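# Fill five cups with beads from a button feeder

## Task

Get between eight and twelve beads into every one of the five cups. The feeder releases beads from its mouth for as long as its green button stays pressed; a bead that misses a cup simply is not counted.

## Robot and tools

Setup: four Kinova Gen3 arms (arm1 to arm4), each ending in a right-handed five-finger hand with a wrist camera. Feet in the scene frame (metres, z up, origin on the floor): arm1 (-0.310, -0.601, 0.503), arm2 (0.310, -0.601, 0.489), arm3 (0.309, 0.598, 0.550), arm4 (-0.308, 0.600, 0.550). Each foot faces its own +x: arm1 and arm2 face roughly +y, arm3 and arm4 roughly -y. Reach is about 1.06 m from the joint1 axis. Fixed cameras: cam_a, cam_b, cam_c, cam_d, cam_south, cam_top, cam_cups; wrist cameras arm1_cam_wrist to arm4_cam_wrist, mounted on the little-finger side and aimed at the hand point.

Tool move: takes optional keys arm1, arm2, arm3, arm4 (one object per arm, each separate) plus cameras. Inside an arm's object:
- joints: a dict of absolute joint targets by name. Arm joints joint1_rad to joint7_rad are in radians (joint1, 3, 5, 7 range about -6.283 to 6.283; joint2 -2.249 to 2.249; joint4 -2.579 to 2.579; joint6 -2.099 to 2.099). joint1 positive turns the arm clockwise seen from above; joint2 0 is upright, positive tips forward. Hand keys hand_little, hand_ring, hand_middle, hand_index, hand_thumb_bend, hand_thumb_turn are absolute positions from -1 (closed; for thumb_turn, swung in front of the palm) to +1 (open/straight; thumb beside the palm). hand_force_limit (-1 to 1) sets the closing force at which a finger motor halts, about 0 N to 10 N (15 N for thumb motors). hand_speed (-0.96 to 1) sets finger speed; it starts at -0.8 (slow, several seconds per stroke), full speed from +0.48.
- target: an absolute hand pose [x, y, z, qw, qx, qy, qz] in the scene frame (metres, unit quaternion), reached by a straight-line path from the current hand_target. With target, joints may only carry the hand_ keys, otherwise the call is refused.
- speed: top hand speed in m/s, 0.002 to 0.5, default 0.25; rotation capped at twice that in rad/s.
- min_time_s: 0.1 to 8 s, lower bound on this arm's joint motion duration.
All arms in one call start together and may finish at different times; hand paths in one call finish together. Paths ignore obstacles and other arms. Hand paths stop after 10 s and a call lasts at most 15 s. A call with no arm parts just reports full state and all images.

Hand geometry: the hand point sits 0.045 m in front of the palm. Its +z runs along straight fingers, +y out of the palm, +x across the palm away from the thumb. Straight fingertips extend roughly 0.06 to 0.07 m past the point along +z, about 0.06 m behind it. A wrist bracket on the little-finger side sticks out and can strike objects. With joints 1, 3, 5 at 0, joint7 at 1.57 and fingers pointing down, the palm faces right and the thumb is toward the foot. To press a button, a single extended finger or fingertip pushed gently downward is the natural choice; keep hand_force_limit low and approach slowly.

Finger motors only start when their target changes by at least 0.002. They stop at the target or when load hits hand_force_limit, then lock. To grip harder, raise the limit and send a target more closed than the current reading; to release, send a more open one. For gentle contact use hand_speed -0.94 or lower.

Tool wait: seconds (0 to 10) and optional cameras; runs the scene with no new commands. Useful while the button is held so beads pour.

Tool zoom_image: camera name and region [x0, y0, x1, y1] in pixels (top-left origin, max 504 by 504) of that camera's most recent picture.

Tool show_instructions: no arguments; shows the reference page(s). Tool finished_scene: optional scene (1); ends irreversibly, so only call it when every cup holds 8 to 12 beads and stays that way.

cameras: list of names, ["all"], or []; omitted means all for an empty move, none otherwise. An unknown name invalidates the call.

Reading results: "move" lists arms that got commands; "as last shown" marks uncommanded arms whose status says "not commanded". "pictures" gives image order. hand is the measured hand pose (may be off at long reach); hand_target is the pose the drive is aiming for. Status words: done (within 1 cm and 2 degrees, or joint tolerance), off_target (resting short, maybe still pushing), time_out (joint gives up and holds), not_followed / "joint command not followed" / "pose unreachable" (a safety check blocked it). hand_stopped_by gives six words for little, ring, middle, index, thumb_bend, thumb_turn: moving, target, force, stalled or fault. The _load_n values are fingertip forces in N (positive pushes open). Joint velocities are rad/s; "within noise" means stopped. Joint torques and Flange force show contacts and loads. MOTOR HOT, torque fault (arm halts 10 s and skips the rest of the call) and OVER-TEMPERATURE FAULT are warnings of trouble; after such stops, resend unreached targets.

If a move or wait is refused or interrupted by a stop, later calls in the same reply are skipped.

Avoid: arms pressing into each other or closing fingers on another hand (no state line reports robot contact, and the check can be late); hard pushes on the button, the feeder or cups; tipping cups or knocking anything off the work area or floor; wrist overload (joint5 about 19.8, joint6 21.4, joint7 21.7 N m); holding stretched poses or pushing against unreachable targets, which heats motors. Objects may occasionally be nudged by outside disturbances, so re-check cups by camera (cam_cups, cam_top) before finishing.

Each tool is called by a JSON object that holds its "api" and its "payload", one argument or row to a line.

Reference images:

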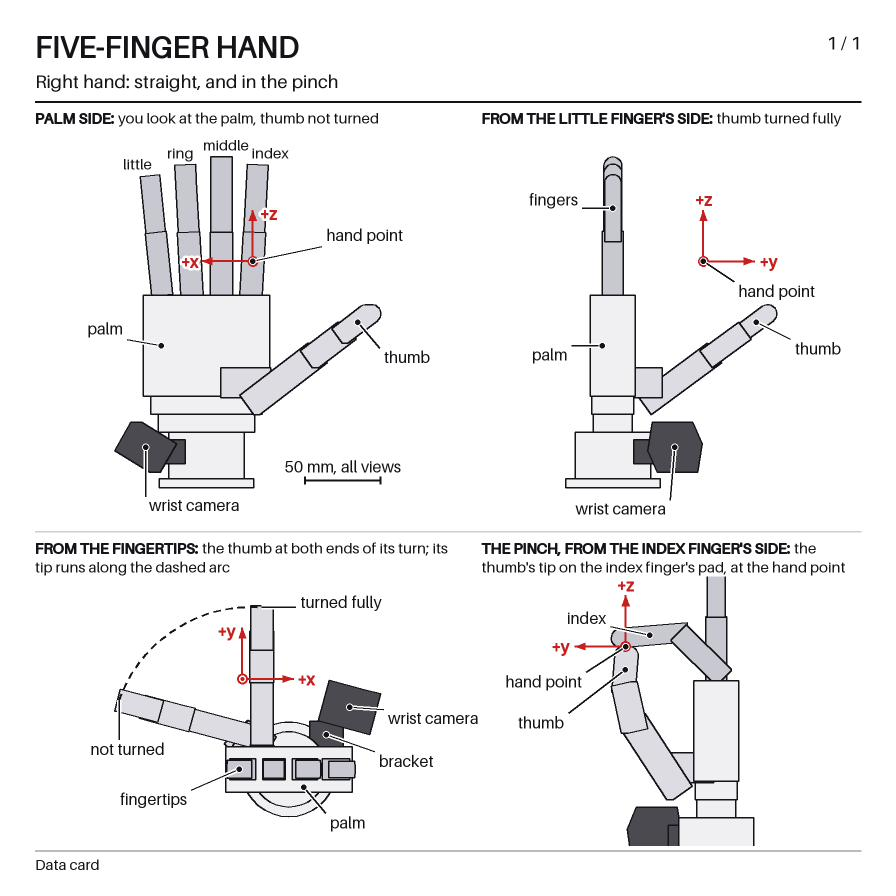

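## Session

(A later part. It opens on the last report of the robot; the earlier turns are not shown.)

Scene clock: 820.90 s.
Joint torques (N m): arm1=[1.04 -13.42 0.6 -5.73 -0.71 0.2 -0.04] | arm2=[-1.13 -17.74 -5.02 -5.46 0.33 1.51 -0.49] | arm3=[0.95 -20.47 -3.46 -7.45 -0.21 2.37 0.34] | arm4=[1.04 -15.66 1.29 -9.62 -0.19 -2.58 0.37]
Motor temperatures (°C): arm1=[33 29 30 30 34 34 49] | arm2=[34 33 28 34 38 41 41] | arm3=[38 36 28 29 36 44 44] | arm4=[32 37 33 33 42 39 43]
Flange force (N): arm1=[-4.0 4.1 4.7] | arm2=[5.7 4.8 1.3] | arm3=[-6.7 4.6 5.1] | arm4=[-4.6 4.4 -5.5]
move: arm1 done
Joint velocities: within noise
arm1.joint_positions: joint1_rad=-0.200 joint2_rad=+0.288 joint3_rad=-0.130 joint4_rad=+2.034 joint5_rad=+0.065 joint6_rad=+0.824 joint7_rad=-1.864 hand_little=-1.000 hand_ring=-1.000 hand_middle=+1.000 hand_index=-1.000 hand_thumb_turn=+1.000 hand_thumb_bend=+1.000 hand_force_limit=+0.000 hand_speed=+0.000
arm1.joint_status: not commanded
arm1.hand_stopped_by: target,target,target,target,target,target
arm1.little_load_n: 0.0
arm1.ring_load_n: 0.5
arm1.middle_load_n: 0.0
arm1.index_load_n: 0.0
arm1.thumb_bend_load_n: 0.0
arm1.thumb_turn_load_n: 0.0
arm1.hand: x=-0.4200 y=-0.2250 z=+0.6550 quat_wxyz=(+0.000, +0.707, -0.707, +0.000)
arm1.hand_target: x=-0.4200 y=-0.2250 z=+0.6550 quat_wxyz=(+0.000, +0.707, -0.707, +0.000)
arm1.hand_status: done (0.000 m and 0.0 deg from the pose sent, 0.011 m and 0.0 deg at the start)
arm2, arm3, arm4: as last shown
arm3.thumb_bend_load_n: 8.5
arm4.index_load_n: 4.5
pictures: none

{"api": "move", "payload": {
  "arm1": {"target": [-0.420, -0.225, 0.6435, 0, 0.70711, -0.70711, 0], "speed": 0.1},
  "cameras": ["cam_top"]
}}

{"api": "zoom_image", "payload": {
  "camera": "cam_top",
  "region": [0, 200, 100, 280]
}}

{"api": "wait", "payload": {
  "seconds": 0.5,
  "cameras": ["cam_top"]
}}

{"api": "zoom_image", "payload": {
  "camera": "cam_top",
  "region": [0, 200, 100, 280]
}}

{"api": "move", "payload": {
  "arm1": {"target": [-0.420, -0.225, 0.655, 0, 0.70711, -0.70711, 0], "speed": 0.1},
  "cameras": ["cam_top", "cam_c", "cam_cups"]
}}

{"api": "zoom_image", "payload": {
  "camera": "cam_top",
  "region": [0, 170, 380, 290]
}}

{"api": "wait", "payload": {
  "seconds": 1.5,
  "cameras": ["cam_top", "cam_cups", "cam_d"]
}}

{"api": "zoom_image", "payload": {
  "camera": "cam_top",
  "region": [0, 170, 380, 290]
}}

{"api": "zoom_image", "payload": {
  "camera": "cam_cups",
  "region": [150, 0, 350, 400]
}}

Scene clock: 833.30 s.
Joint torques (N m): arm1=[1.41 -2.15 1.15 -0.86 -0.37 -1.4 -0.04] | arm2=[-1.1 -17.81 -4.98 -5.41 0.35 1.53 -0.47] | arm3=[1.01 -20.4 -3.43 -7.52 -0.19 2.32 0.28] | arm4=[0.98 -15.53 1.27 -9.65 -0.18 -2.51 0.34]
Motor temperatures (°C): arm1=[33 29 30 30 34 34 49] | arm2=[34 33 28 34 38 41 41] | arm3=[38 36 28 29 36 44 44] | arm4=[32 37 33 33 42 39 43]
Flange force (N): arm1=[2.3 3.8 -29.4] | arm2=[5.7 4.7 1.6] | arm3=[-7.4 5.0 4.9] | arm4=[-4.4 4.7 -5.8]
move: arm1 done
Joint velocities: within noise
arm1.joint_positions: joint1_rad=-0.201 joint2_rad=+0.310 joint3_rad=-0.128 joint4_rad=+2.052 joint5_rad=+0.071 joint6_rad=+0.785 joint7_rad=-1.870 hand_little=-1.000 hand_ring=-1.000 hand_middle=+1.000 hand_index=-1.000 hand_thumb_turn=+1.000 hand_thumb_bend=+1.000 hand_force_limit=+0.000 hand_speed=+0.000
arm1.joint_status: not commanded
arm1.hand_stopped_by: target,target,target,target,target,target
arm1.little_load_n: 0.0
arm1.ring_load_n: 0.0
arm1.middle_load_n: 0.0
arm1.index_load_n: 0.0
arm1.thumb_bend_load_n: 0.0
arm1.thumb_turn_load_n: 0.0
arm1.hand: x=-0.4200 y=-0.2250 z=+0.6435 quat_wxyz=(+0.000, +0.707, -0.707, +0.000)
arm1.hand_target: x=-0.4200 y=-0.2250 z=+0.6435 quat_wxyz=(+0.000, +0.707, -0.707, +0.000)
arm1.hand_status: done (0.000 m and 0.0 deg from the pose sent, 0.011 m and 0.0 deg at the start)
arm2, arm3, arm4: as last shown
arm3.thumb_bend_load_n: 9.0
arm3.thumb_turn_load_n: 2.0
arm4.thumb_turn_load_n: 2.0

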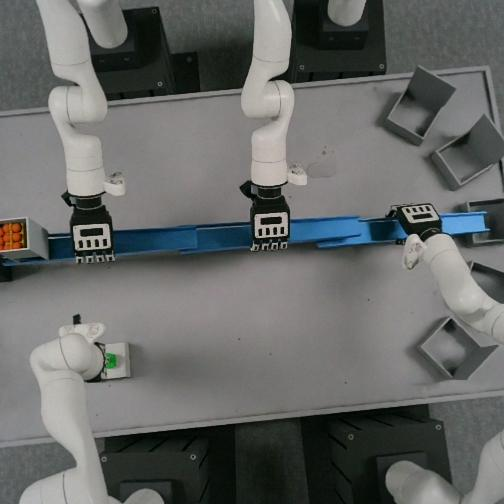

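Scaled by 5.040.

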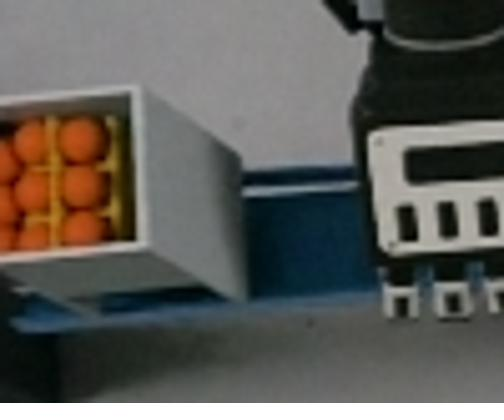

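Scene clock: 833.80 s.
Joint torques (N m): arm1=[1.34 -2 1.28 -0.69 -0.4 -1.38 0] | arm2=[-1.09 -17.8 -5.06 -5.42 0.36 1.52 -0.5] | arm3=[1.03 -20.51 -3.39 -7.6 -0.16 2.35 0.29] | arm4=[1.09 -15.6 1.29 -9.59 -0.21 -2.49 0.31]
Motor temperatures (°C): arm1=[33 29 30 30 34 34 49] | arm2=[34 33 28 34 38 41 41] | arm3=[38 36 28 29 36 44 44] | arm4=[32 37 33 33 42 39 43]
Flange force (N): arm1=[2.1 3.8 -29.9] | arm2=[5.7 4.6 1.7] | arm3=[-7.4 5.0 5.0] | arm4=[-4.8 4.5 -5.7]
Joint velocities: within noise
arm1.joint_positions: joint1_rad=-0.201 joint2_rad=+0.310 joint3_rad=-0.128 joint4_rad=+2.052 joint5_rad=+0.071 joint6_rad=+0.785 joint7_rad=-1.870 hand_little=-1.000 hand_ring=-1.000 hand_middle=+1.000 hand_index=-1.000 hand_thumb_turn=+1.000 hand_thumb_bend=+1.000 hand_force_limit=+0.000 hand_speed=+0.000
arm1.joint_status: not commanded
arm1.hand_stopped_by: target,target,target,target,target,target
arm1.little_load_n: 0.0
arm1.ring_load_n: 0.0
arm1.middle_load_n: 0.0
arm1.index_load_n: 0.0
arm1.thumb_bend_load_n: 0.0
arm1.thumb_turn_load_n: 0.0
arm1.hand: x=-0.4200 y=-0.2250 z=+0.6435 quat_wxyz=(+0.000, +0.707, -0.707, +0.000)
arm1.hand_target: x=-0.4200 y=-0.2250 z=+0.6435 quat_wxyz=(+0.000, +0.707, -0.707, +0.000)
arm1.hand_status: done (0.000 m and 0.0 deg from the pose sent, 0.011 m and 0.0 deg at the start)
arm2.joint_positions: joint1_rad=+0.799 joint2_rad=+0.807 joint3_rad=-0.867 joint4_rad=+1.997 joint5_rad=+2.727 joint6_rad=+0.400 joint7_rad=-2.305 hand_little=+0.027 hand_ring=+0.089 hand_middle=+0.128 hand_index=+0.124 hand_thumb_turn=-1.000 hand_thumb_bend=+0.722 hand_force_limit=-0.700 hand_speed=-0.940
arm2.joint_status: not commanded
arm2.hand_stopped_by: force,force,force,force,target,target
arm2.little_load_n: 1.0
arm2.ring_load_n: 1.5
arm2.middle_load_n: 2.0
arm2.index_load_n: 4.5
arm2.thumb_bend_load_n: 11.0
arm2.thumb_turn_load_n: 0.0
arm2.hand: x=+0.3450 y=+0.0030 z=+0.6040 quat_wxyz=(-0.452, +0.890, -0.009, -0.065)
arm2.hand_target: x=+0.3450 y=+0.0030 z=+0.6040 quat_wxyz=(-0.452, +0.890, -0.009, -0.065)
arm2.hand_status: not commanded
arm3.joint_positions: joint1_rad=+0.654 joint2_rad=+0.733 joint3_rad=-0.339 joint4_rad=+1.781 joint5_rad=-2.329 joint6_rad=+0.263 joint7_rad=+2.888 hand_little=+0.107 hand_ring=+0.134 hand_middle=+0.139 hand_index=+0.107 hand_thumb_turn=-1.000 hand_thumb_bend=+0.722 hand_force_limit=-0.700 hand_speed=-0.940
arm3.joint_status: not commanded
arm3.hand_stopped_by: force,force,force,force,target,target
arm3.little_load_n: 2.0
arm3.ring_load_n: 1.0
arm3.middle_load_n: 1.0
arm3.index_load_n: 5.5
arm3.thumb_bend_load_n: 8.5
arm3.thumb_turn_load_n: 2.5
arm3.hand: x=+0.0700 y=-0.0120 z=+0.6660 quat_wxyz=(+0.033, +0.017, -0.890, +0.454)
arm3.hand_target: x=+0.0700 y=-0.0120 z=+0.6660 quat_wxyz=(+0.033, +0.017, -0.890, +0.454)
arm3.hand_status: not commanded
arm4.joint_positions: joint1_rad=-0.258 joint2_rad=+0.478 joint3_rad=+0.258 joint4_rad=+1.989 joint5_rad=-0.155 joint6_rad=-0.245 joint7_rad=+0.159 hand_little=+0.073 hand_ring=+0.111 hand_middle=+0.118 hand_index=+0.091 hand_thumb_turn=-1.000 hand_thumb_bend=+0.722 hand_force_limit=-0.700 hand_speed=-0.940
arm4.joint_status: not commanded
arm4.hand_stopped_by: force,force,force,force,target,target
arm4.little_load_n: 2.0
arm4.ring_load_n: 0.5
arm4.middle_load_n: 2.0
arm4.index_load_n: 4.5
arm4.thumb_bend_load_n: 9.0
arm4.thumb_turn_load_n: 1.5
arm4.hand: x=-0.3090 y=-0.0130 z=+0.7315 quat_wxyz=(+0.069, +0.036, -0.888, +0.453)
arm4.hand_target: x=-0.3090 y=-0.0130 z=+0.7315 quat_wxyz=(+0.069, +0.036, -0.888, +0.453)
arm4.hand_status: not commanded
wait: 0.50 s; at rest by 0.27 s

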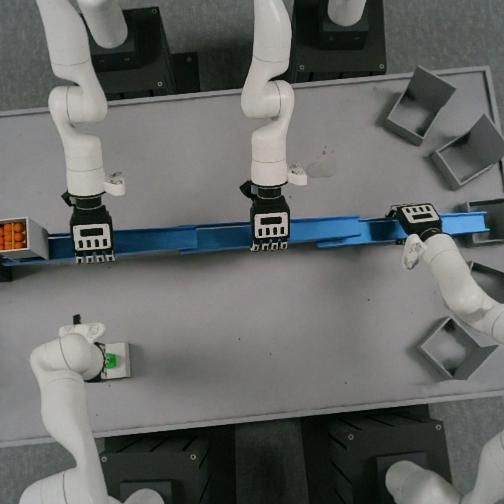

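Scaled by 5.040.

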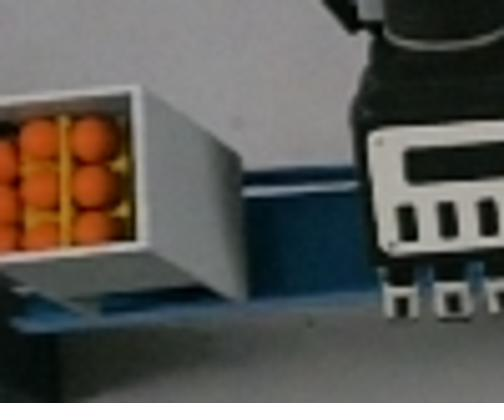

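Scene clock: 834.77 s.
Joint torques (N m): arm1=[1.03 -13.36 0.57 -5.89 -0.72 0.26 -0.07] | arm2=[-1.13 -17.75 -5.01 -5.45 0.32 1.5 -0.49] | arm3=[0.97 -20.53 -3.42 -7.48 -0.23 2.34 0.36] | arm4=[1.05 -15.6 1.29 -9.67 -0.18 -2.48 0.32]
Motor temperatures (°C): arm1=[33 29 30 30 34 34 49] | arm2=[34 33 28 34 38 41 41] | arm3=[38 36 28 29 36 44 44] | arm4=[32 37 33 33 42 39 43]
Flange force (N): arm1=[-3.4 3.8 5.1] | arm2=[5.7 4.8 1.4] | arm3=[-6.6 4.6 5.1] | arm4=[-4.7 4.8 -5.7]
move: arm1 done
Joint velocities: within noise
arm1.joint_positions: joint1_rad=-0.200 joint2_rad=+0.288 joint3_rad=-0.130 joint4_rad=+2.034 joint5_rad=+0.065 joint6_rad=+0.824 joint7_rad=-1.864 hand_little=-1.000 hand_ring=-1.000 hand_middle=+1.000 hand_index=-1.000 hand_thumb_turn=+1.000 hand_thumb_bend=+1.000 hand_force_limit=+0.000 hand_speed=+0.000
arm1.joint_status: not commanded
arm1.hand_stopped_by: target,target,target,target,target,target
arm1.little_load_n: 0.0
arm1.ring_load_n: 0.5
arm1.middle_load_n: 0.0
arm1.index_load_n: 0.0
arm1.thumb_bend_load_n: 0.0
arm1.thumb_turn_load_n: 0.0
arm1.hand: x=-0.4200 y=-0.2250 z=+0.6550 quat_wxyz=(+0.000, +0.707, -0.707, +0.000)
arm1.hand_target: x=-0.4200 y=-0.2250 z=+0.6550 quat_wxyz=(+0.000, +0.707, -0.707, +0.000)
arm1.hand_status: done (0.000 m and 0.0 deg from the pose sent, 0.011 m and 0.0 deg at the start)
arm2, arm3, arm4: as last shown
arm2.ring_load_n: 2.0
arm3.ring_load_n: 0.5
arm3.middle_load_n: 1.5
arm4.middle_load_n: 2.5
pictures: cam_c, cam_cups, cam_top

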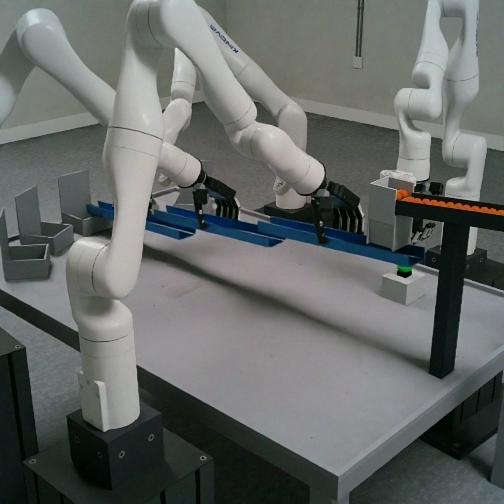

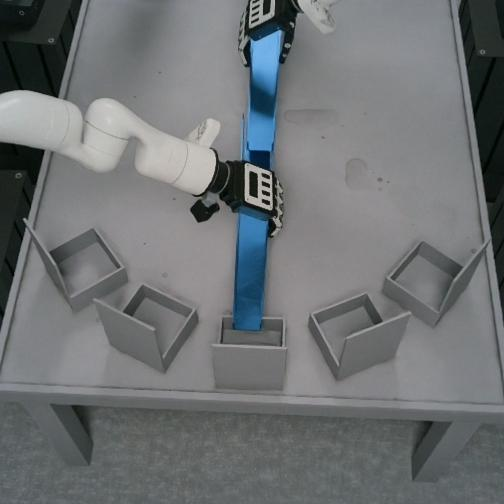

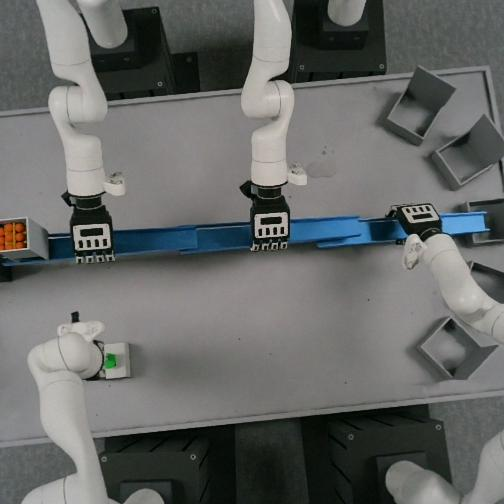

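Scaled by 1.326.

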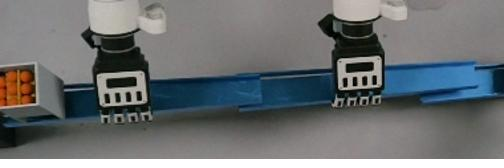

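Scene clock: 836.27 s.
Joint torques (N m): arm1=[1.01 -13.4 0.61 -5.82 -0.68 0.27 0.04] | arm2=[-1.09 -17.78 -5.01 -5.41 0.32 1.49 -0.49] | arm3=[0.98 -20.43 -3.54 -7.51 -0.16 2.37 0.32] | arm4=[0.99 -15.62 1.37 -9.66 -0.16 -2.51 0.36]
Motor temperatures (°C): arm1=[33 29 30 30 34 34 49] | arm2=[34 33 28 34 38 41 41] | arm3=[38 36 28 29 36 44 44] | arm4=[32 37 33 33 42 39 43]
Flange force (N): arm1=[-3.6 4.2 5.1] | arm2=[5.7 4.8 1.6] | arm3=[-7.6 5.1 5.1] | arm4=[-4.2 4.9 -5.5]
Joint velocities: within noise
arm1.joint_positions: joint1_rad=-0.200 joint2_rad=+0.288 joint3_rad=-0.130 joint4_rad=+2.034 joint5_rad=+0.065 joint6_rad=+0.824 joint7_rad=-1.864 hand_little=-1.000 hand_ring=-1.000 hand_middle=+1.000 hand_index=-1.000 hand_thumb_turn=+1.000 hand_thumb_bend=+1.000 hand_force_limit=+0.000 hand_speed=+0.000
arm1.joint_status: not commanded
arm1.hand_stopped_by: target,target,target,target,target,target
arm1.little_load_n: 0.0
arm1.ring_load_n: 0.0
arm1.middle_load_n: 0.0
arm1.index_load_n: 0.0
arm1.thumb_bend_load_n: 0.0
arm1.thumb_turn_load_n: 0.0
arm1.hand: x=-0.4200 y=-0.2250 z=+0.6550 quat_wxyz=(+0.000, +0.707, -0.707, +0.000)
arm1.hand_target: x=-0.4200 y=-0.2250 z=+0.6550 quat_wxyz=(+0.000, +0.707, -0.707, +0.000)
arm1.hand_status: done (0.000 m and 0.0 deg from the pose sent, 0.011 m and 0.0 deg at the start)
arm2.joint_positions: joint1_rad=+0.799 joint2_rad=+0.807 joint3_rad=-0.867 joint4_rad=+1.997 joint5_rad=+2.727 joint6_rad=+0.400 joint7_rad=-2.305 hand_little=+0.027 hand_ring=+0.089 hand_middle=+0.128 hand_index=+0.124 hand_thumb_turn=-1.000 hand_thumb_bend=+0.722 hand_force_limit=-0.700 hand_speed=-0.940
arm2.joint_status: not commanded
arm2.hand_stopped_by: force,force,force,force,target,target
arm2.little_load_n: 1.0
arm2.ring_load_n: 1.5
arm2.middle_load_n: 2.0
arm2.index_load_n: 4.5
arm2.thumb_bend_load_n: 11.0
arm2.thumb_turn_load_n: 0.0
arm2.hand: x=+0.3450 y=+0.0030 z=+0.6040 quat_wxyz=(-0.452, +0.890, -0.009, -0.065)
arm2.hand_target: x=+0.3450 y=+0.0030 z=+0.6040 quat_wxyz=(-0.452, +0.890, -0.009, -0.065)
arm2.hand_status: not commanded
arm3.joint_positions: joint1_rad=+0.654 joint2_rad=+0.733 joint3_rad=-0.339 joint4_rad=+1.781 joint5_rad=-2.329 joint6_rad=+0.263 joint7_rad=+2.888 hand_little=+0.107 hand_ring=+0.134 hand_middle=+0.139 hand_index=+0.107 hand_thumb_turn=-1.000 hand_thumb_bend=+0.722 hand_force_limit=-0.700 hand_speed=-0.940
arm3.joint_status: not commanded
arm3.hand_stopped_by: force,force,force,force,target,target
arm3.little_load_n: 2.0
arm3.ring_load_n: 1.0
arm3.middle_load_n: 1.5
arm3.index_load_n: 5.5
arm3.thumb_bend_load_n: 8.5
arm3.thumb_turn_load_n: 2.5
arm3.hand: x=+0.0700 y=-0.0120 z=+0.6660 quat_wxyz=(+0.033, +0.017, -0.890, +0.454)
arm3.hand_target: x=+0.0700 y=-0.0120 z=+0.6660 quat_wxyz=(+0.033, +0.017, -0.890, +0.454)
arm3.hand_status: not commanded
arm4.joint_positions: joint1_rad=-0.258 joint2_rad=+0.478 joint3_rad=+0.258 joint4_rad=+1.989 joint5_rad=-0.155 joint6_rad=-0.245 joint7_rad=+0.159 hand_little=+0.073 hand_ring=+0.111 hand_middle=+0.118 hand_index=+0.091 hand_thumb_turn=-1.000 hand_thumb_bend=+0.722 hand_force_limit=-0.700 hand_speed=-0.940
arm4.joint_status: not commanded
arm4.hand_stopped_by: force,force,force,force,target,target
arm4.little_load_n: 2.0
arm4.ring_load_n: 0.0
arm4.middle_load_n: 2.0
arm4.index_load_n: 4.5
arm4.thumb_bend_load_n: 9.0
arm4.thumb_turn_load_n: 1.5
arm4.hand: x=-0.3090 y=-0.0130 z=+0.7315 quat_wxyz=(+0.069, +0.036, -0.888, +0.453)
arm4.hand_target: x=-0.3090 y=-0.0130 z=+0.7315 quat_wxyz=(+0.069, +0.036, -0.888, +0.453)
arm4.hand_status: not commanded
wait: 1.50 s; at rest by 0.27 s
pictures: cam_cups, cam_d, cam_top

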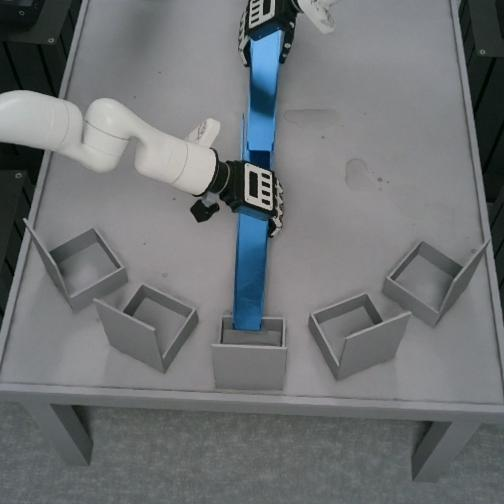

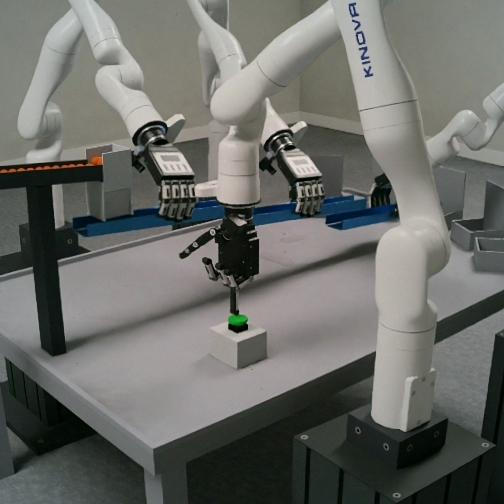

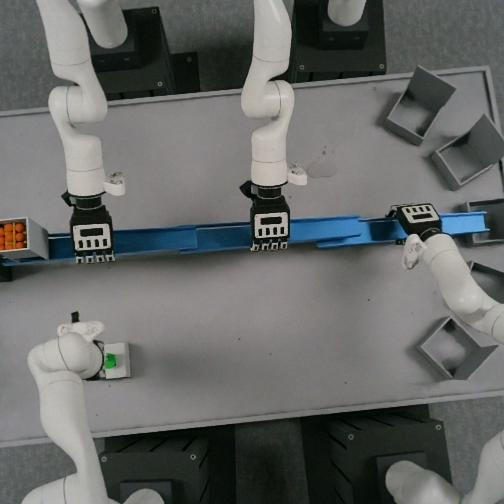

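Scaled by 1.326.

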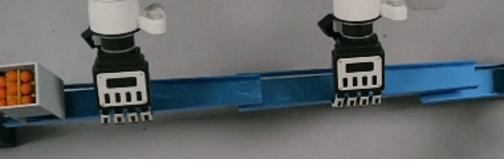

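Scaled by 1.260.

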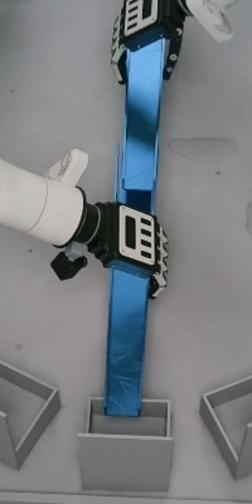

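{"api": "move", "payload": {
  "arm1": {"target": [-0.420, -0.225, 0.644, 0, 0.70711, -0.70711, 0], "speed": 0.1},
  "cameras": ["cam_top"]
}}

{"api": "wait", "payload": {
  "seconds": 0.5,
  "cameras": ["cam_top"]
}}

{"api": "move", "payload": {
  "arm1": {"target": [-0.420, -0.225, 0.655, 0, 0.70711, -0.70711, 0], "speed": 0.1},
  "cameras": ["cam_top", "cam_cups", "cam_c", "cam_south"]
}}

{"api": "zoom_image", "payload": {
  "camera": "cam_top",
  "region": [0, 180, 160, 320]
}}

Scene clock: 851.73 s.
Joint torques (N m): arm1=[1.18 -6.52 1.02 -2.6 -0.51 -0.7 -0.03] | arm2=[-1.14 -17.79 -5.03 -5.43 0.34 1.53 -0.48] | arm3=[0.99 -20.53 -3.45 -7.57 -0.21 2.37 0.27] | arm4=[1.13 -15.56 1.27 -9.63 -0.18 -2.52 0.37]
Motor temperatures (°C): arm1=[33 30 30 30 34 34 49] | arm2=[34 33 28 34 38 41 41] | arm3=[38 36 28 29 36 44 44] | arm4=[32 38 33 33 42 39 43]
Flange force (N): arm1=[-0.1 3.7 -16.1] | arm2=[5.8 4.7 1.5] | arm3=[-7.1 5.0 5.0] | arm4=[-5.0 4.4 -5.9]
move: arm1 done
Joint velocities: within noise
arm1.joint_positions: joint1_rad=-0.201 joint2_rad=+0.309 joint3_rad=-0.129 joint4_rad=+2.051 joint5_rad=+0.071 joint6_rad=+0.787 joint7_rad=-1.869 hand_little=-1.000 hand_ring=-1.000 hand_middle=+1.000 hand_index=-1.000 hand_thumb_turn=+1.000 hand_thumb_bend=+1.000 hand_force_limit=+0.000 hand_speed=+0.000
arm1.joint_status: not commanded
arm1.hand_stopped_by: target,target,target,target,target,target
arm1.little_load_n: 0.0
arm1.ring_load_n: 0.0
arm1.middle_load_n: 0.0
arm1.index_load_n: 0.0
arm1.thumb_bend_load_n: 0.0
arm1.thumb_turn_load_n: 0.0
arm1.hand: x=-0.4200 y=-0.2250 z=+0.6440 quat_wxyz=(+0.000, +0.707, -0.707, +0.000)
arm1.hand_target: x=-0.4200 y=-0.2250 z=+0.6440 quat_wxyz=(+0.000, +0.707, -0.707, +0.000)
arm1.hand_status: done (0.000 m and 0.0 deg from the pose sent, 0.011 m and 0.0 deg at the start)
arm2, arm3, arm4: as last shown
arm3.thumb_turn_load_n: 2.0
arm4.ring_load_n: 0.5
arm4.thumb_turn_load_n: 2.0

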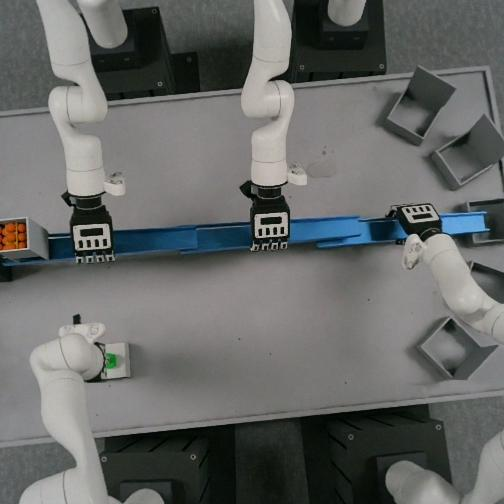

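Scene clock: 852.23 s.
Joint torques (N m): arm1=[1.33 -6.43 0.97 -2.58 -0.5 -0.7 -0.01] | arm2=[-1.04 -17.8 -5.03 -5.42 0.3 1.52 -0.49] | arm3=[1.01 -20.5 -3.45 -7.51 -0.23 2.33 0.28] | arm4=[1.01 -15.65 1.31 -9.56 -0.21 -2.48 0.37]
Motor temperatures (°C): arm1=[33 30 30 30 34 34 49] | arm2=[34 33 28 34 38 41 41] | arm3=[38 36 28 29 36 44 44] | arm4=[32 38 33 33 42 39 43]
Flange force (N): arm1=[0.1 4.1 -16.2] | arm2=[5.6 4.7 1.8] | arm3=[-7.2 5.0 5.2] | arm4=[-4.4 4.6 -5.3]
Joint velocities: within noise
arm1.joint_positions: joint1_rad=-0.201 joint2_rad=+0.309 joint3_rad=-0.129 joint4_rad=+2.051 joint5_rad=+0.071 joint6_rad=+0.787 joint7_rad=-1.869 hand_little=-1.000 hand_ring=-1.000 hand_middle=+1.000 hand_index=-1.000 hand_thumb_turn=+1.000 hand_thumb_bend=+1.000 hand_force_limit=+0.000 hand_speed=+0.000
arm1.joint_status: not commanded
arm1.hand_stopped_by: target,target,target,target,target,target
arm1.little_load_n: 0.0
arm1.ring_load_n: 0.0
arm1.middle_load_n: 0.0
arm1.index_load_n: 0.0
arm1.thumb_bend_load_n: 0.0
arm1.thumb_turn_load_n: 0.0
arm1.hand: x=-0.4200 y=-0.2250 z=+0.6440 quat_wxyz=(+0.000, +0.707, -0.707, +0.000)
arm1.hand_target: x=-0.4200 y=-0.2250 z=+0.6440 quat_wxyz=(+0.000, +0.707, -0.707, +0.000)
arm1.hand_status: done (0.000 m and 0.0 deg from the pose sent, 0.011 m and 0.0 deg at the start)
arm2.joint_positions: joint1_rad=+0.799 joint2_rad=+0.807 joint3_rad=-0.867 joint4_rad=+1.997 joint5_rad=+2.727 joint6_rad=+0.400 joint7_rad=-2.305 hand_little=+0.027 hand_ring=+0.089 hand_middle=+0.128 hand_index=+0.124 hand_thumb_turn=-1.000 hand_thumb_bend=+0.722 hand_force_limit=-0.700 hand_speed=-0.940
arm2.joint_status: not commanded
arm2.hand_stopped_by: force,force,force,force,target,target
arm2.little_load_n: 1.0
arm2.ring_load_n: 1.5
arm2.middle_load_n: 2.0
arm2.index_load_n: 4.5
arm2.thumb_bend_load_n: 11.0
arm2.thumb_turn_load_n: 0.0
arm2.hand: x=+0.3450 y=+0.0030 z=+0.6040 quat_wxyz=(-0.452, +0.890, -0.009, -0.065)
arm2.hand_target: x=+0.3450 y=+0.0030 z=+0.6040 quat_wxyz=(-0.452, +0.890, -0.009, -0.065)
arm2.hand_status: not commanded
arm3.joint_positions: joint1_rad=+0.654 joint2_rad=+0.733 joint3_rad=-0.339 joint4_rad=+1.781 joint5_rad=-2.329 joint6_rad=+0.263 joint7_rad=+2.888 hand_little=+0.107 hand_ring=+0.134 hand_middle=+0.139 hand_index=+0.107 hand_thumb_turn=-1.000 hand_thumb_bend=+0.722 hand_force_limit=-0.700 hand_speed=-0.940
arm3.joint_status: not commanded
arm3.hand_stopped_by: force,force,force,force,target,target
arm3.little_load_n: 2.0
arm3.ring_load_n: 0.5
arm3.middle_load_n: 1.5
arm3.index_load_n: 5.5
arm3.thumb_bend_load_n: 8.5
arm3.thumb_turn_load_n: 2.0
arm3.hand: x=+0.0700 y=-0.0120 z=+0.6660 quat_wxyz=(+0.033, +0.017, -0.890, +0.454)
arm3.hand_target: x=+0.0700 y=-0.0120 z=+0.6660 quat_wxyz=(+0.033, +0.017, -0.890, +0.454)
arm3.hand_status: not commanded
arm4.joint_positions: joint1_rad=-0.258 joint2_rad=+0.478 joint3_rad=+0.258 joint4_rad=+1.989 joint5_rad=-0.155 joint6_rad=-0.245 joint7_rad=+0.159 hand_little=+0.073 hand_ring=+0.111 hand_middle=+0.118 hand_index=+0.091 hand_thumb_turn=-1.000 hand_thumb_bend=+0.722 hand_force_limit=-0.700 hand_speed=-0.940
arm4.joint_status: not commanded
arm4.hand_stopped_by: force,force,force,force,target,target
arm4.little_load_n: 2.0
arm4.ring_load_n: 0.5
arm4.middle_load_n: 2.5
arm4.index_load_n: 4.5
arm4.thumb_bend_load_n: 9.0
arm4.thumb_turn_load_n: 1.5
arm4.hand: x=-0.3090 y=-0.0130 z=+0.7315 quat_wxyz=(+0.069, +0.036, -0.888, +0.453)
arm4.hand_target: x=-0.3090 y=-0.0130 z=+0.7315 quat_wxyz=(+0.069, +0.036, -0.888, +0.453)
arm4.hand_status: not commanded
wait: 0.50 s; at rest by 0.27 s

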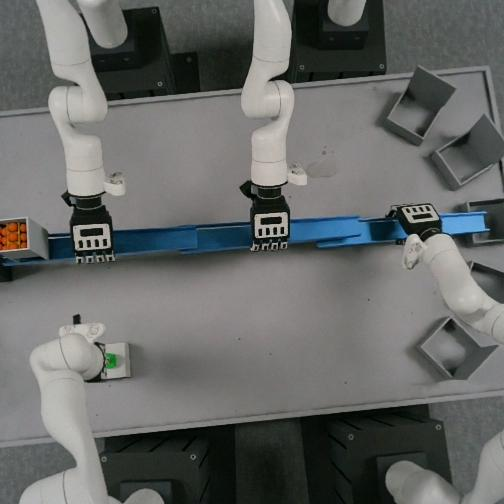

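Scene clock: 853.20 s.
Joint torques (N m): arm1=[1.22 -13.38 0.57 -5.83 -0.73 0.23 -0.02] | arm2=[-1.08 -17.77 -5.03 -5.43 0.31 1.51 -0.5] | arm3=[0.92 -20.58 -3.41 -7.48 -0.21 2.35 0.26] | arm4=[0.97 -15.6 1.31 -9.68 -0.15 -2.52 0.36]
Motor temperatures (°C): arm1=[33 30 30 30 34 34 49] | arm2=[34 33 28 34 38 41 41] | arm3=[38 36 28 29 36 44 44] | arm4=[32 38 33 33 42 39 43]
Flange force (N): arm1=[-3.5 4.5 5.0] | arm2=[5.7 4.7 1.6] | arm3=[-6.5 4.7 5.2] | arm4=[-4.3 4.8 -5.6]
move: arm1 done
Joint velocities: within noise
arm1.joint_positions: joint1_rad=-0.200 joint2_rad=+0.288 joint3_rad=-0.130 joint4_rad=+2.034 joint5_rad=+0.065 joint6_rad=+0.824 joint7_rad=-1.864 hand_little=-1.000 hand_ring=-1.000 hand_middle=+1.000 hand_index=-1.000 hand_thumb_turn=+1.000 hand_thumb_bend=+1.000 hand_force_limit=+0.000 hand_speed=+0.000
arm1.joint_status: not commanded
arm1.hand_stopped_by: target,target,target,target,target,target
arm1.little_load_n: 0.0
arm1.ring_load_n: 0.0
arm1.middle_load_n: 0.0
arm1.index_load_n: 0.0
arm1.thumb_bend_load_n: 0.0
arm1.thumb_turn_load_n: 0.0
arm1.hand: x=-0.4200 y=-0.2250 z=+0.6550 quat_wxyz=(+0.000, +0.707, -0.707, +0.000)
arm1.hand_target: x=-0.4200 y=-0.2250 z=+0.6550 quat_wxyz=(+0.000, +0.707, -0.707, +0.000)
arm1.hand_status: done (0.000 m and 0.0 deg from the pose sent, 0.011 m and 0.0 deg at the start)
arm2, arm3, arm4: as last shown
arm3.ring_load_n: 1.0
pictures: cam_c, cam_cups, cam_south, cam_top

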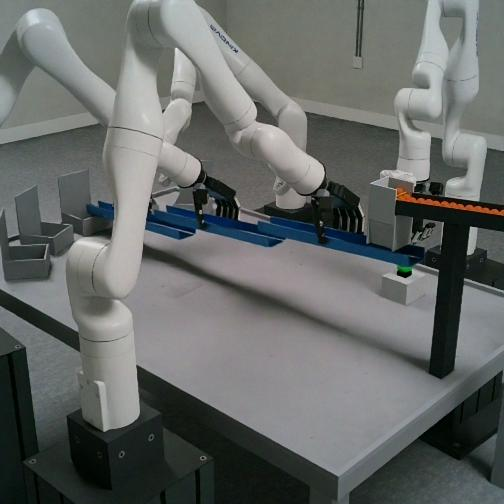

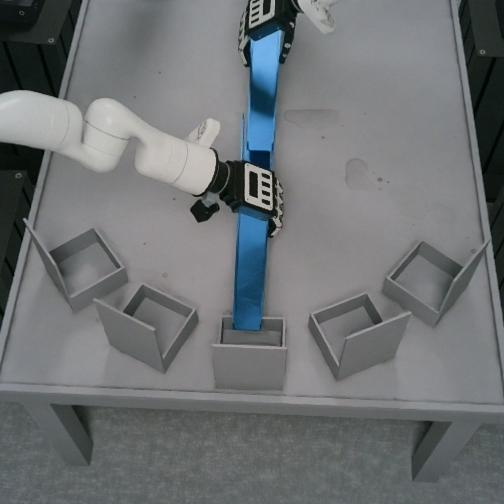

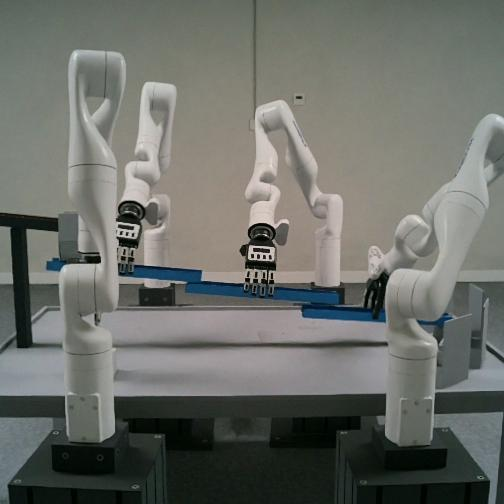

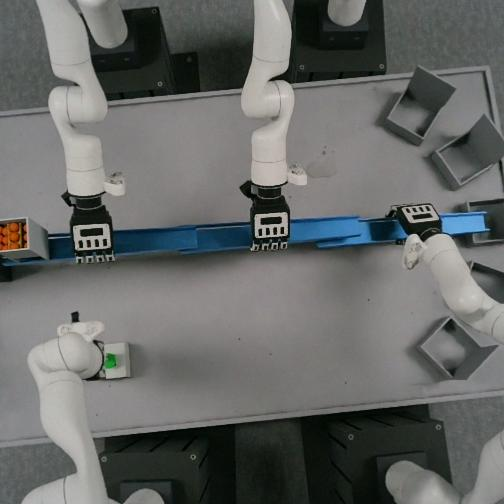

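Scaled by 3.150.

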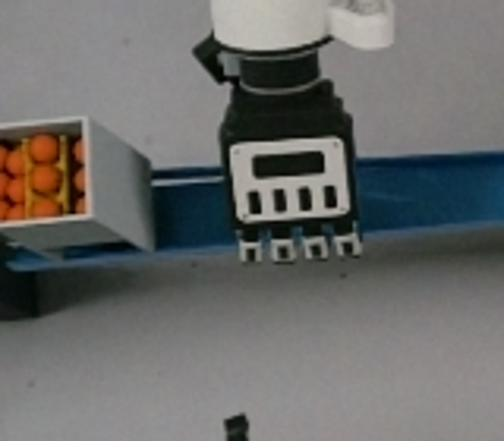

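{"api": "move", "payload": {
  "arm1": {"target": [-0.420, -0.225, 0.644, 0, 0.70711, -0.70711, 0], "speed": 0.1}
}}

{"api": "wait", "payload": {
  "seconds": 0.5,
  "cameras": ["cam_top"]
}}

{"api": "zoom_image", "payload": {
  "camera": "cam_top",
  "region": [0, 180, 160, 320]
}}

{"api": "move", "payload": {
  "arm1": {"target": [-0.420, -0.225, 0.655, 0, 0.70711, -0.70711, 0], "speed": 0.1},
  "cameras": ["cam_top", "cam_cups", "cam_c", "cam_south"]
}}

{"api": "zoom_image", "payload": {
  "camera": "cam_top",
  "region": [0, 180, 160, 320]
}}

{"api": "zoom_image", "payload": {
  "camera": "cam_c",
  "region": [300, 160, 504, 300]
}}

Scene clock: 860.27 s.
Joint torques (N m): arm1=[1.2 -6.53 0.94 -2.51 -0.54 -0.67 0.02] | arm2=[-1.05 -17.76 -5.05 -5.46 0.33 1.49 -0.46] | arm3=[1.05 -20.51 -3.37 -7.5 -0.14 2.36 0.28] | arm4=[1.04 -15.64 1.35 -9.6 -0.17 -2.53 0.32]
Motor temperatures (°C): arm1=[33 30 30 30 34 34 49] | arm2=[34 33 28 34 38 41 41] | arm3=[38 36 28 29 36 44 44] | arm4=[32 38 33 33 42 39 43]
Flange force (N): arm1=[-0.3 3.9 -16.0] | arm2=[5.4 4.8 1.6] | arm3=[-7.3 4.8 5.2] | arm4=[-4.5 4.5 -5.4]
move: arm1 done
Joint velocities: within noise
arm1.joint_positions: joint1_rad=-0.201 joint2_rad=+0.309 joint3_rad=-0.129 joint4_rad=+2.051 joint5_rad=+0.071 joint6_rad=+0.787 joint7_rad=-1.869 hand_little=-1.000 hand_ring=-1.000 hand_middle=+1.000 hand_index=-1.000 hand_thumb_turn=+1.000 hand_thumb_bend=+1.000 hand_force_limit=+0.000 hand_speed=+0.000
arm1.joint_status: not commanded
arm1.hand_stopped_by: target,target,target,target,target,target
arm1.little_load_n: 0.0
arm1.ring_load_n: 0.0
arm1.middle_load_n: 0.0
arm1.index_load_n: 0.0
arm1.thumb_bend_load_n: 0.0
arm1.thumb_turn_load_n: 0.0
arm1.hand: x=-0.4200 y=-0.2250 z=+0.6440 quat_wxyz=(+0.000, +0.707, -0.707, +0.000)
arm1.hand_target: x=-0.4200 y=-0.2250 z=+0.6440 quat_wxyz=(+0.000, +0.707, -0.707, +0.000)
arm1.hand_status: done (0.000 m and 0.0 deg from the pose sent, 0.011 m and 0.0 deg at the start)
arm2, arm3, arm4: as last shown
arm2.ring_load_n: 2.0
arm2.middle_load_n: 2.5
pictures: none

Scene clock: 860.77 s.
Joint torques (N m): arm1=[1.26 -6.4 0.92 -2.42 -0.52 -0.69 -0.01] | arm2=[-1.07 -17.75 -5.01 -5.4 0.3 1.49 -0.49] | arm3=[1.01 -20.52 -3.47 -7.47 -0.19 2.36 0.25] | arm4=[1.03 -15.57 1.24 -9.57 -0.18 -2.43 0.35]
Motor temperatures (°C): arm1=[33 30 30 30 34 34 49] | arm2=[34 33 28 34 38 41 41] | arm3=[38 36 28 29 36 44 44] | arm4=[32 38 33 33 42 39 43]
Flange force (N): arm1=[-0.4 4.0 -16.5] | arm2=[5.6 4.7 1.6] | arm3=[-7.3 5.0 5.4] | arm4=[-4.7 4.7 -5.6]
Joint velocities: within noise
arm1.joint_positions: joint1_rad=-0.201 joint2_rad=+0.309 joint3_rad=-0.129 joint4_rad=+2.051 joint5_rad=+0.071 joint6_rad=+0.787 joint7_rad=-1.869 hand_little=-1.000 hand_ring=-1.000 hand_middle=+1.000 hand_index=-1.000 hand_thumb_turn=+1.000 hand_thumb_bend=+1.000 hand_force_limit=+0.000 hand_speed=+0.000
arm1.joint_status: not commanded
arm1.hand_stopped_by: target,target,target,target,target,target
arm1.little_load_n: 0.0
arm1.ring_load_n: 0.0
arm1.middle_load_n: 0.0
arm1.index_load_n: 0.0
arm1.thumb_bend_load_n: 0.0
arm1.thumb_turn_load_n: 0.0
arm1.hand: x=-0.4200 y=-0.2250 z=+0.6440 quat_wxyz=(+0.000, +0.707, -0.707, +0.000)
arm1.hand_target: x=-0.4200 y=-0.2250 z=+0.6440 quat_wxyz=(+0.000, +0.707, -0.707, +0.000)
arm1.hand_status: done (0.000 m and 0.0 deg from the pose sent, 0.011 m and 0.0 deg at the start)
arm2.joint_positions: joint1_rad=+0.799 joint2_rad=+0.807 joint3_rad=-0.867 joint4_rad=+1.997 joint5_rad=+2.727 joint6_rad=+0.400 joint7_rad=-2.305 hand_little=+0.027 hand_ring=+0.089 hand_middle=+0.128 hand_index=+0.124 hand_thumb_turn=-1.000 hand_thumb_bend=+0.722 hand_force_limit=-0.700 hand_speed=-0.940
arm2.joint_status: not commanded
arm2.hand_stopped_by: force,force,force,force,target,target
arm2.little_load_n: 1.0
arm2.ring_load_n: 2.0
arm2.middle_load_n: 2.0
arm2.index_load_n: 4.5
arm2.thumb_bend_load_n: 11.0
arm2.thumb_turn_load_n: 0.0
arm2.hand: x=+0.3450 y=+0.0030 z=+0.6040 quat_wxyz=(-0.452, +0.890, -0.009, -0.065)
arm2.hand_target: x=+0.3450 y=+0.0030 z=+0.6040 quat_wxyz=(-0.452, +0.890, -0.009, -0.065)
arm2.hand_status: not commanded
arm3.joint_positions: joint1_rad=+0.654 joint2_rad=+0.733 joint3_rad=-0.339 joint4_rad=+1.781 joint5_rad=-2.329 joint6_rad=+0.263 joint7_rad=+2.888 hand_little=+0.107 hand_ring=+0.134 hand_middle=+0.139 hand_index=+0.107 hand_thumb_turn=-1.000 hand_thumb_bend=+0.722 hand_force_limit=-0.700 hand_speed=-0.940
arm3.joint_status: not commanded
arm3.hand_stopped_by: force,force,force,force,target,target
arm3.little_load_n: 2.0
arm3.ring_load_n: 1.0
arm3.middle_load_n: 1.0
arm3.index_load_n: 5.5
arm3.thumb_bend_load_n: 8.5
arm3.thumb_turn_load_n: 2.5
arm3.hand: x=+0.0700 y=-0.0120 z=+0.6660 quat_wxyz=(+0.033, +0.017, -0.890, +0.454)
arm3.hand_target: x=+0.0700 y=-0.0120 z=+0.6660 quat_wxyz=(+0.033, +0.017, -0.890, +0.454)
arm3.hand_status: not commanded
arm4.joint_positions: joint1_rad=-0.258 joint2_rad=+0.478 joint3_rad=+0.258 joint4_rad=+1.989 joint5_rad=-0.155 joint6_rad=-0.245 joint7_rad=+0.159 hand_little=+0.073 hand_ring=+0.111 hand_middle=+0.118 hand_index=+0.091 hand_thumb_turn=-1.000 hand_thumb_bend=+0.722 hand_force_limit=-0.700 hand_speed=-0.940
arm4.joint_status: not commanded
arm4.hand_stopped_by: force,force,force,force,target,target
arm4.little_load_n: 2.0
arm4.ring_load_n: 0.5
arm4.middle_load_n: 2.5
arm4.index_load_n: 4.5
arm4.thumb_bend_load_n: 9.0
arm4.thumb_turn_load_n: 1.5
arm4.hand: x=-0.3090 y=-0.0130 z=+0.7315 quat_wxyz=(+0.069, +0.036, -0.888, +0.453)
arm4.hand_target: x=-0.3090 y=-0.0130 z=+0.7315 quat_wxyz=(+0.069, +0.036, -0.888, +0.453)
arm4.hand_status: not commanded
wait: 0.50 s; at rest by 0.27 s

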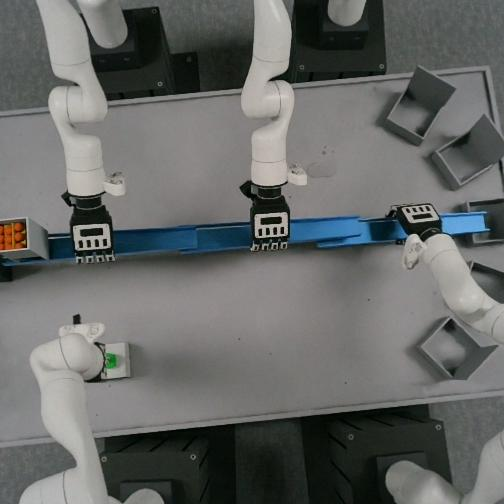

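Scaled by 3.150.

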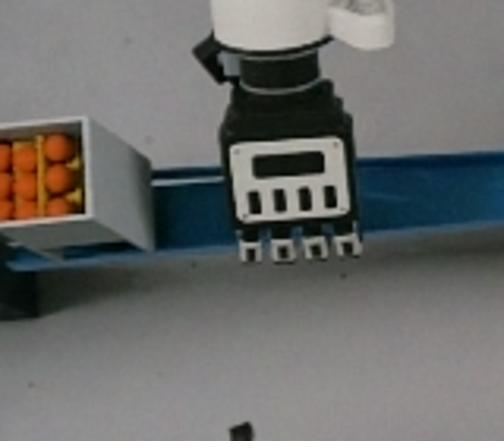

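Scene clock: 861.73 s.
Joint torques (N m): arm1=[1.04 -13.48 0.65 -5.77 -0.72 0.22 -0.04] | arm2=[-1.07 -17.75 -5.05 -5.43 0.34 1.51 -0.49] | arm3=[0.98 -20.55 -3.36 -7.51 -0.2 2.34 0.33] | arm4=[1 -15.63 1.27 -9.72 -0.15 -2.51 0.33]
Motor temperatures (°C): arm1=[33 30 30 30 34 34 49] | arm2=[34 33 28 34 38 41 41] | arm3=[38 36 28 29 36 44 44] | arm4=[32 38 33 33 42 39 43]
Flange force (N): arm1=[-4.0 4.1 5.0] | arm2=[5.6 4.6 1.6] | arm3=[-6.6 4.6 5.1] | arm4=[-4.6 4.9 -5.7]
move: arm1 done
Joint velocities: within noise
arm1.joint_positions: joint1_rad=-0.200 joint2_rad=+0.288 joint3_rad=-0.130 joint4_rad=+2.034 joint5_rad=+0.065 joint6_rad=+0.824 joint7_rad=-1.864 hand_little=-1.000 hand_ring=-1.000 hand_middle=+1.000 hand_index=-1.000 hand_thumb_turn=+1.000 hand_thumb_bend=+1.000 hand_force_limit=+0.000 hand_speed=+0.000
arm1.joint_status: not commanded
arm1.hand_stopped_by: target,target,target,target,target,target
arm1.little_load_n: 0.0
arm1.ring_load_n: 0.0
arm1.middle_load_n: 0.0
arm1.index_load_n: 0.0
arm1.thumb_bend_load_n: 0.0
arm1.thumb_turn_load_n: 0.0
arm1.hand: x=-0.4200 y=-0.2250 z=+0.6550 quat_wxyz=(+0.000, +0.707, -0.707, +0.000)
arm1.hand_target: x=-0.4200 y=-0.2250 z=+0.6550 quat_wxyz=(+0.000, +0.707, -0.707, +0.000)
arm1.hand_status: done (0.000 m and 0.0 deg from the pose sent, 0.011 m and 0.0 deg at the start)
arm2, arm3, arm4: as last shown
arm3.ring_load_n: 0.5
arm3.middle_load_n: 1.5
arm3.thumb_bend_load_n: 9.0
pictures: cam_c, cam_cups, cam_south, cam_top

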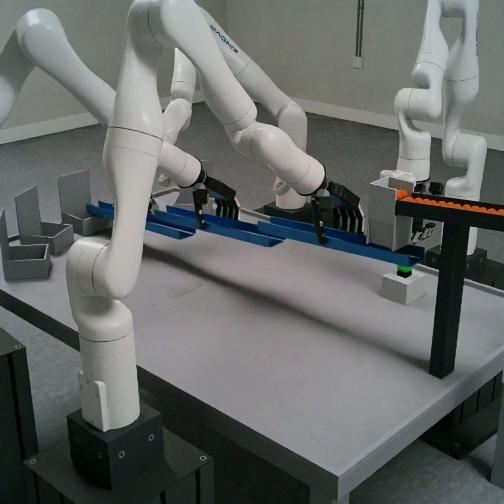

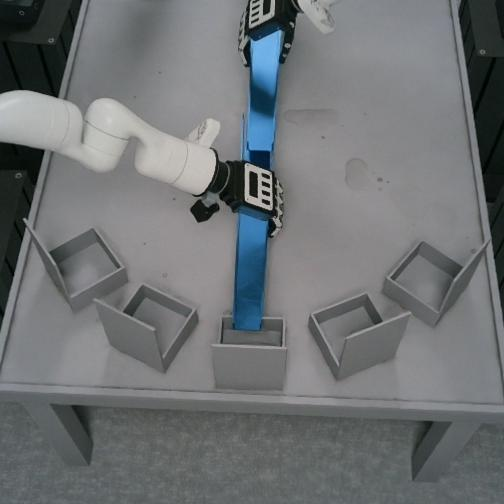

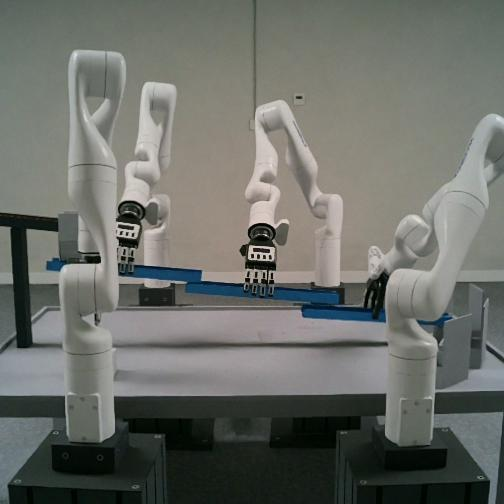

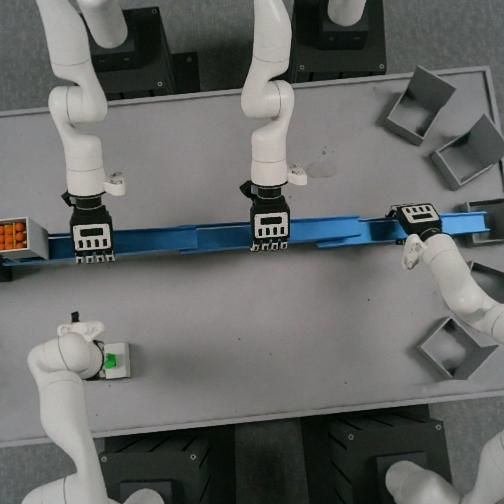

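Scaled by 3.150.

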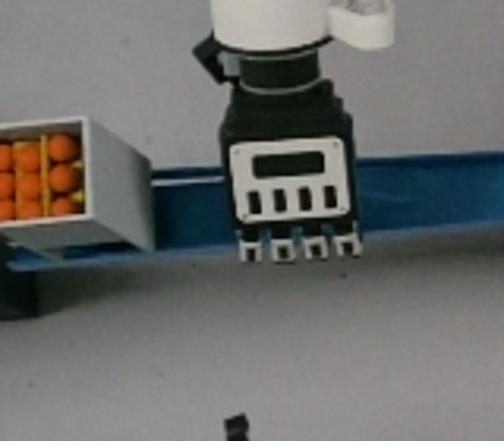

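Scaled by 2.471.

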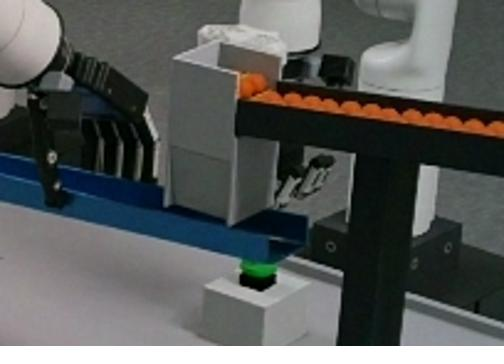

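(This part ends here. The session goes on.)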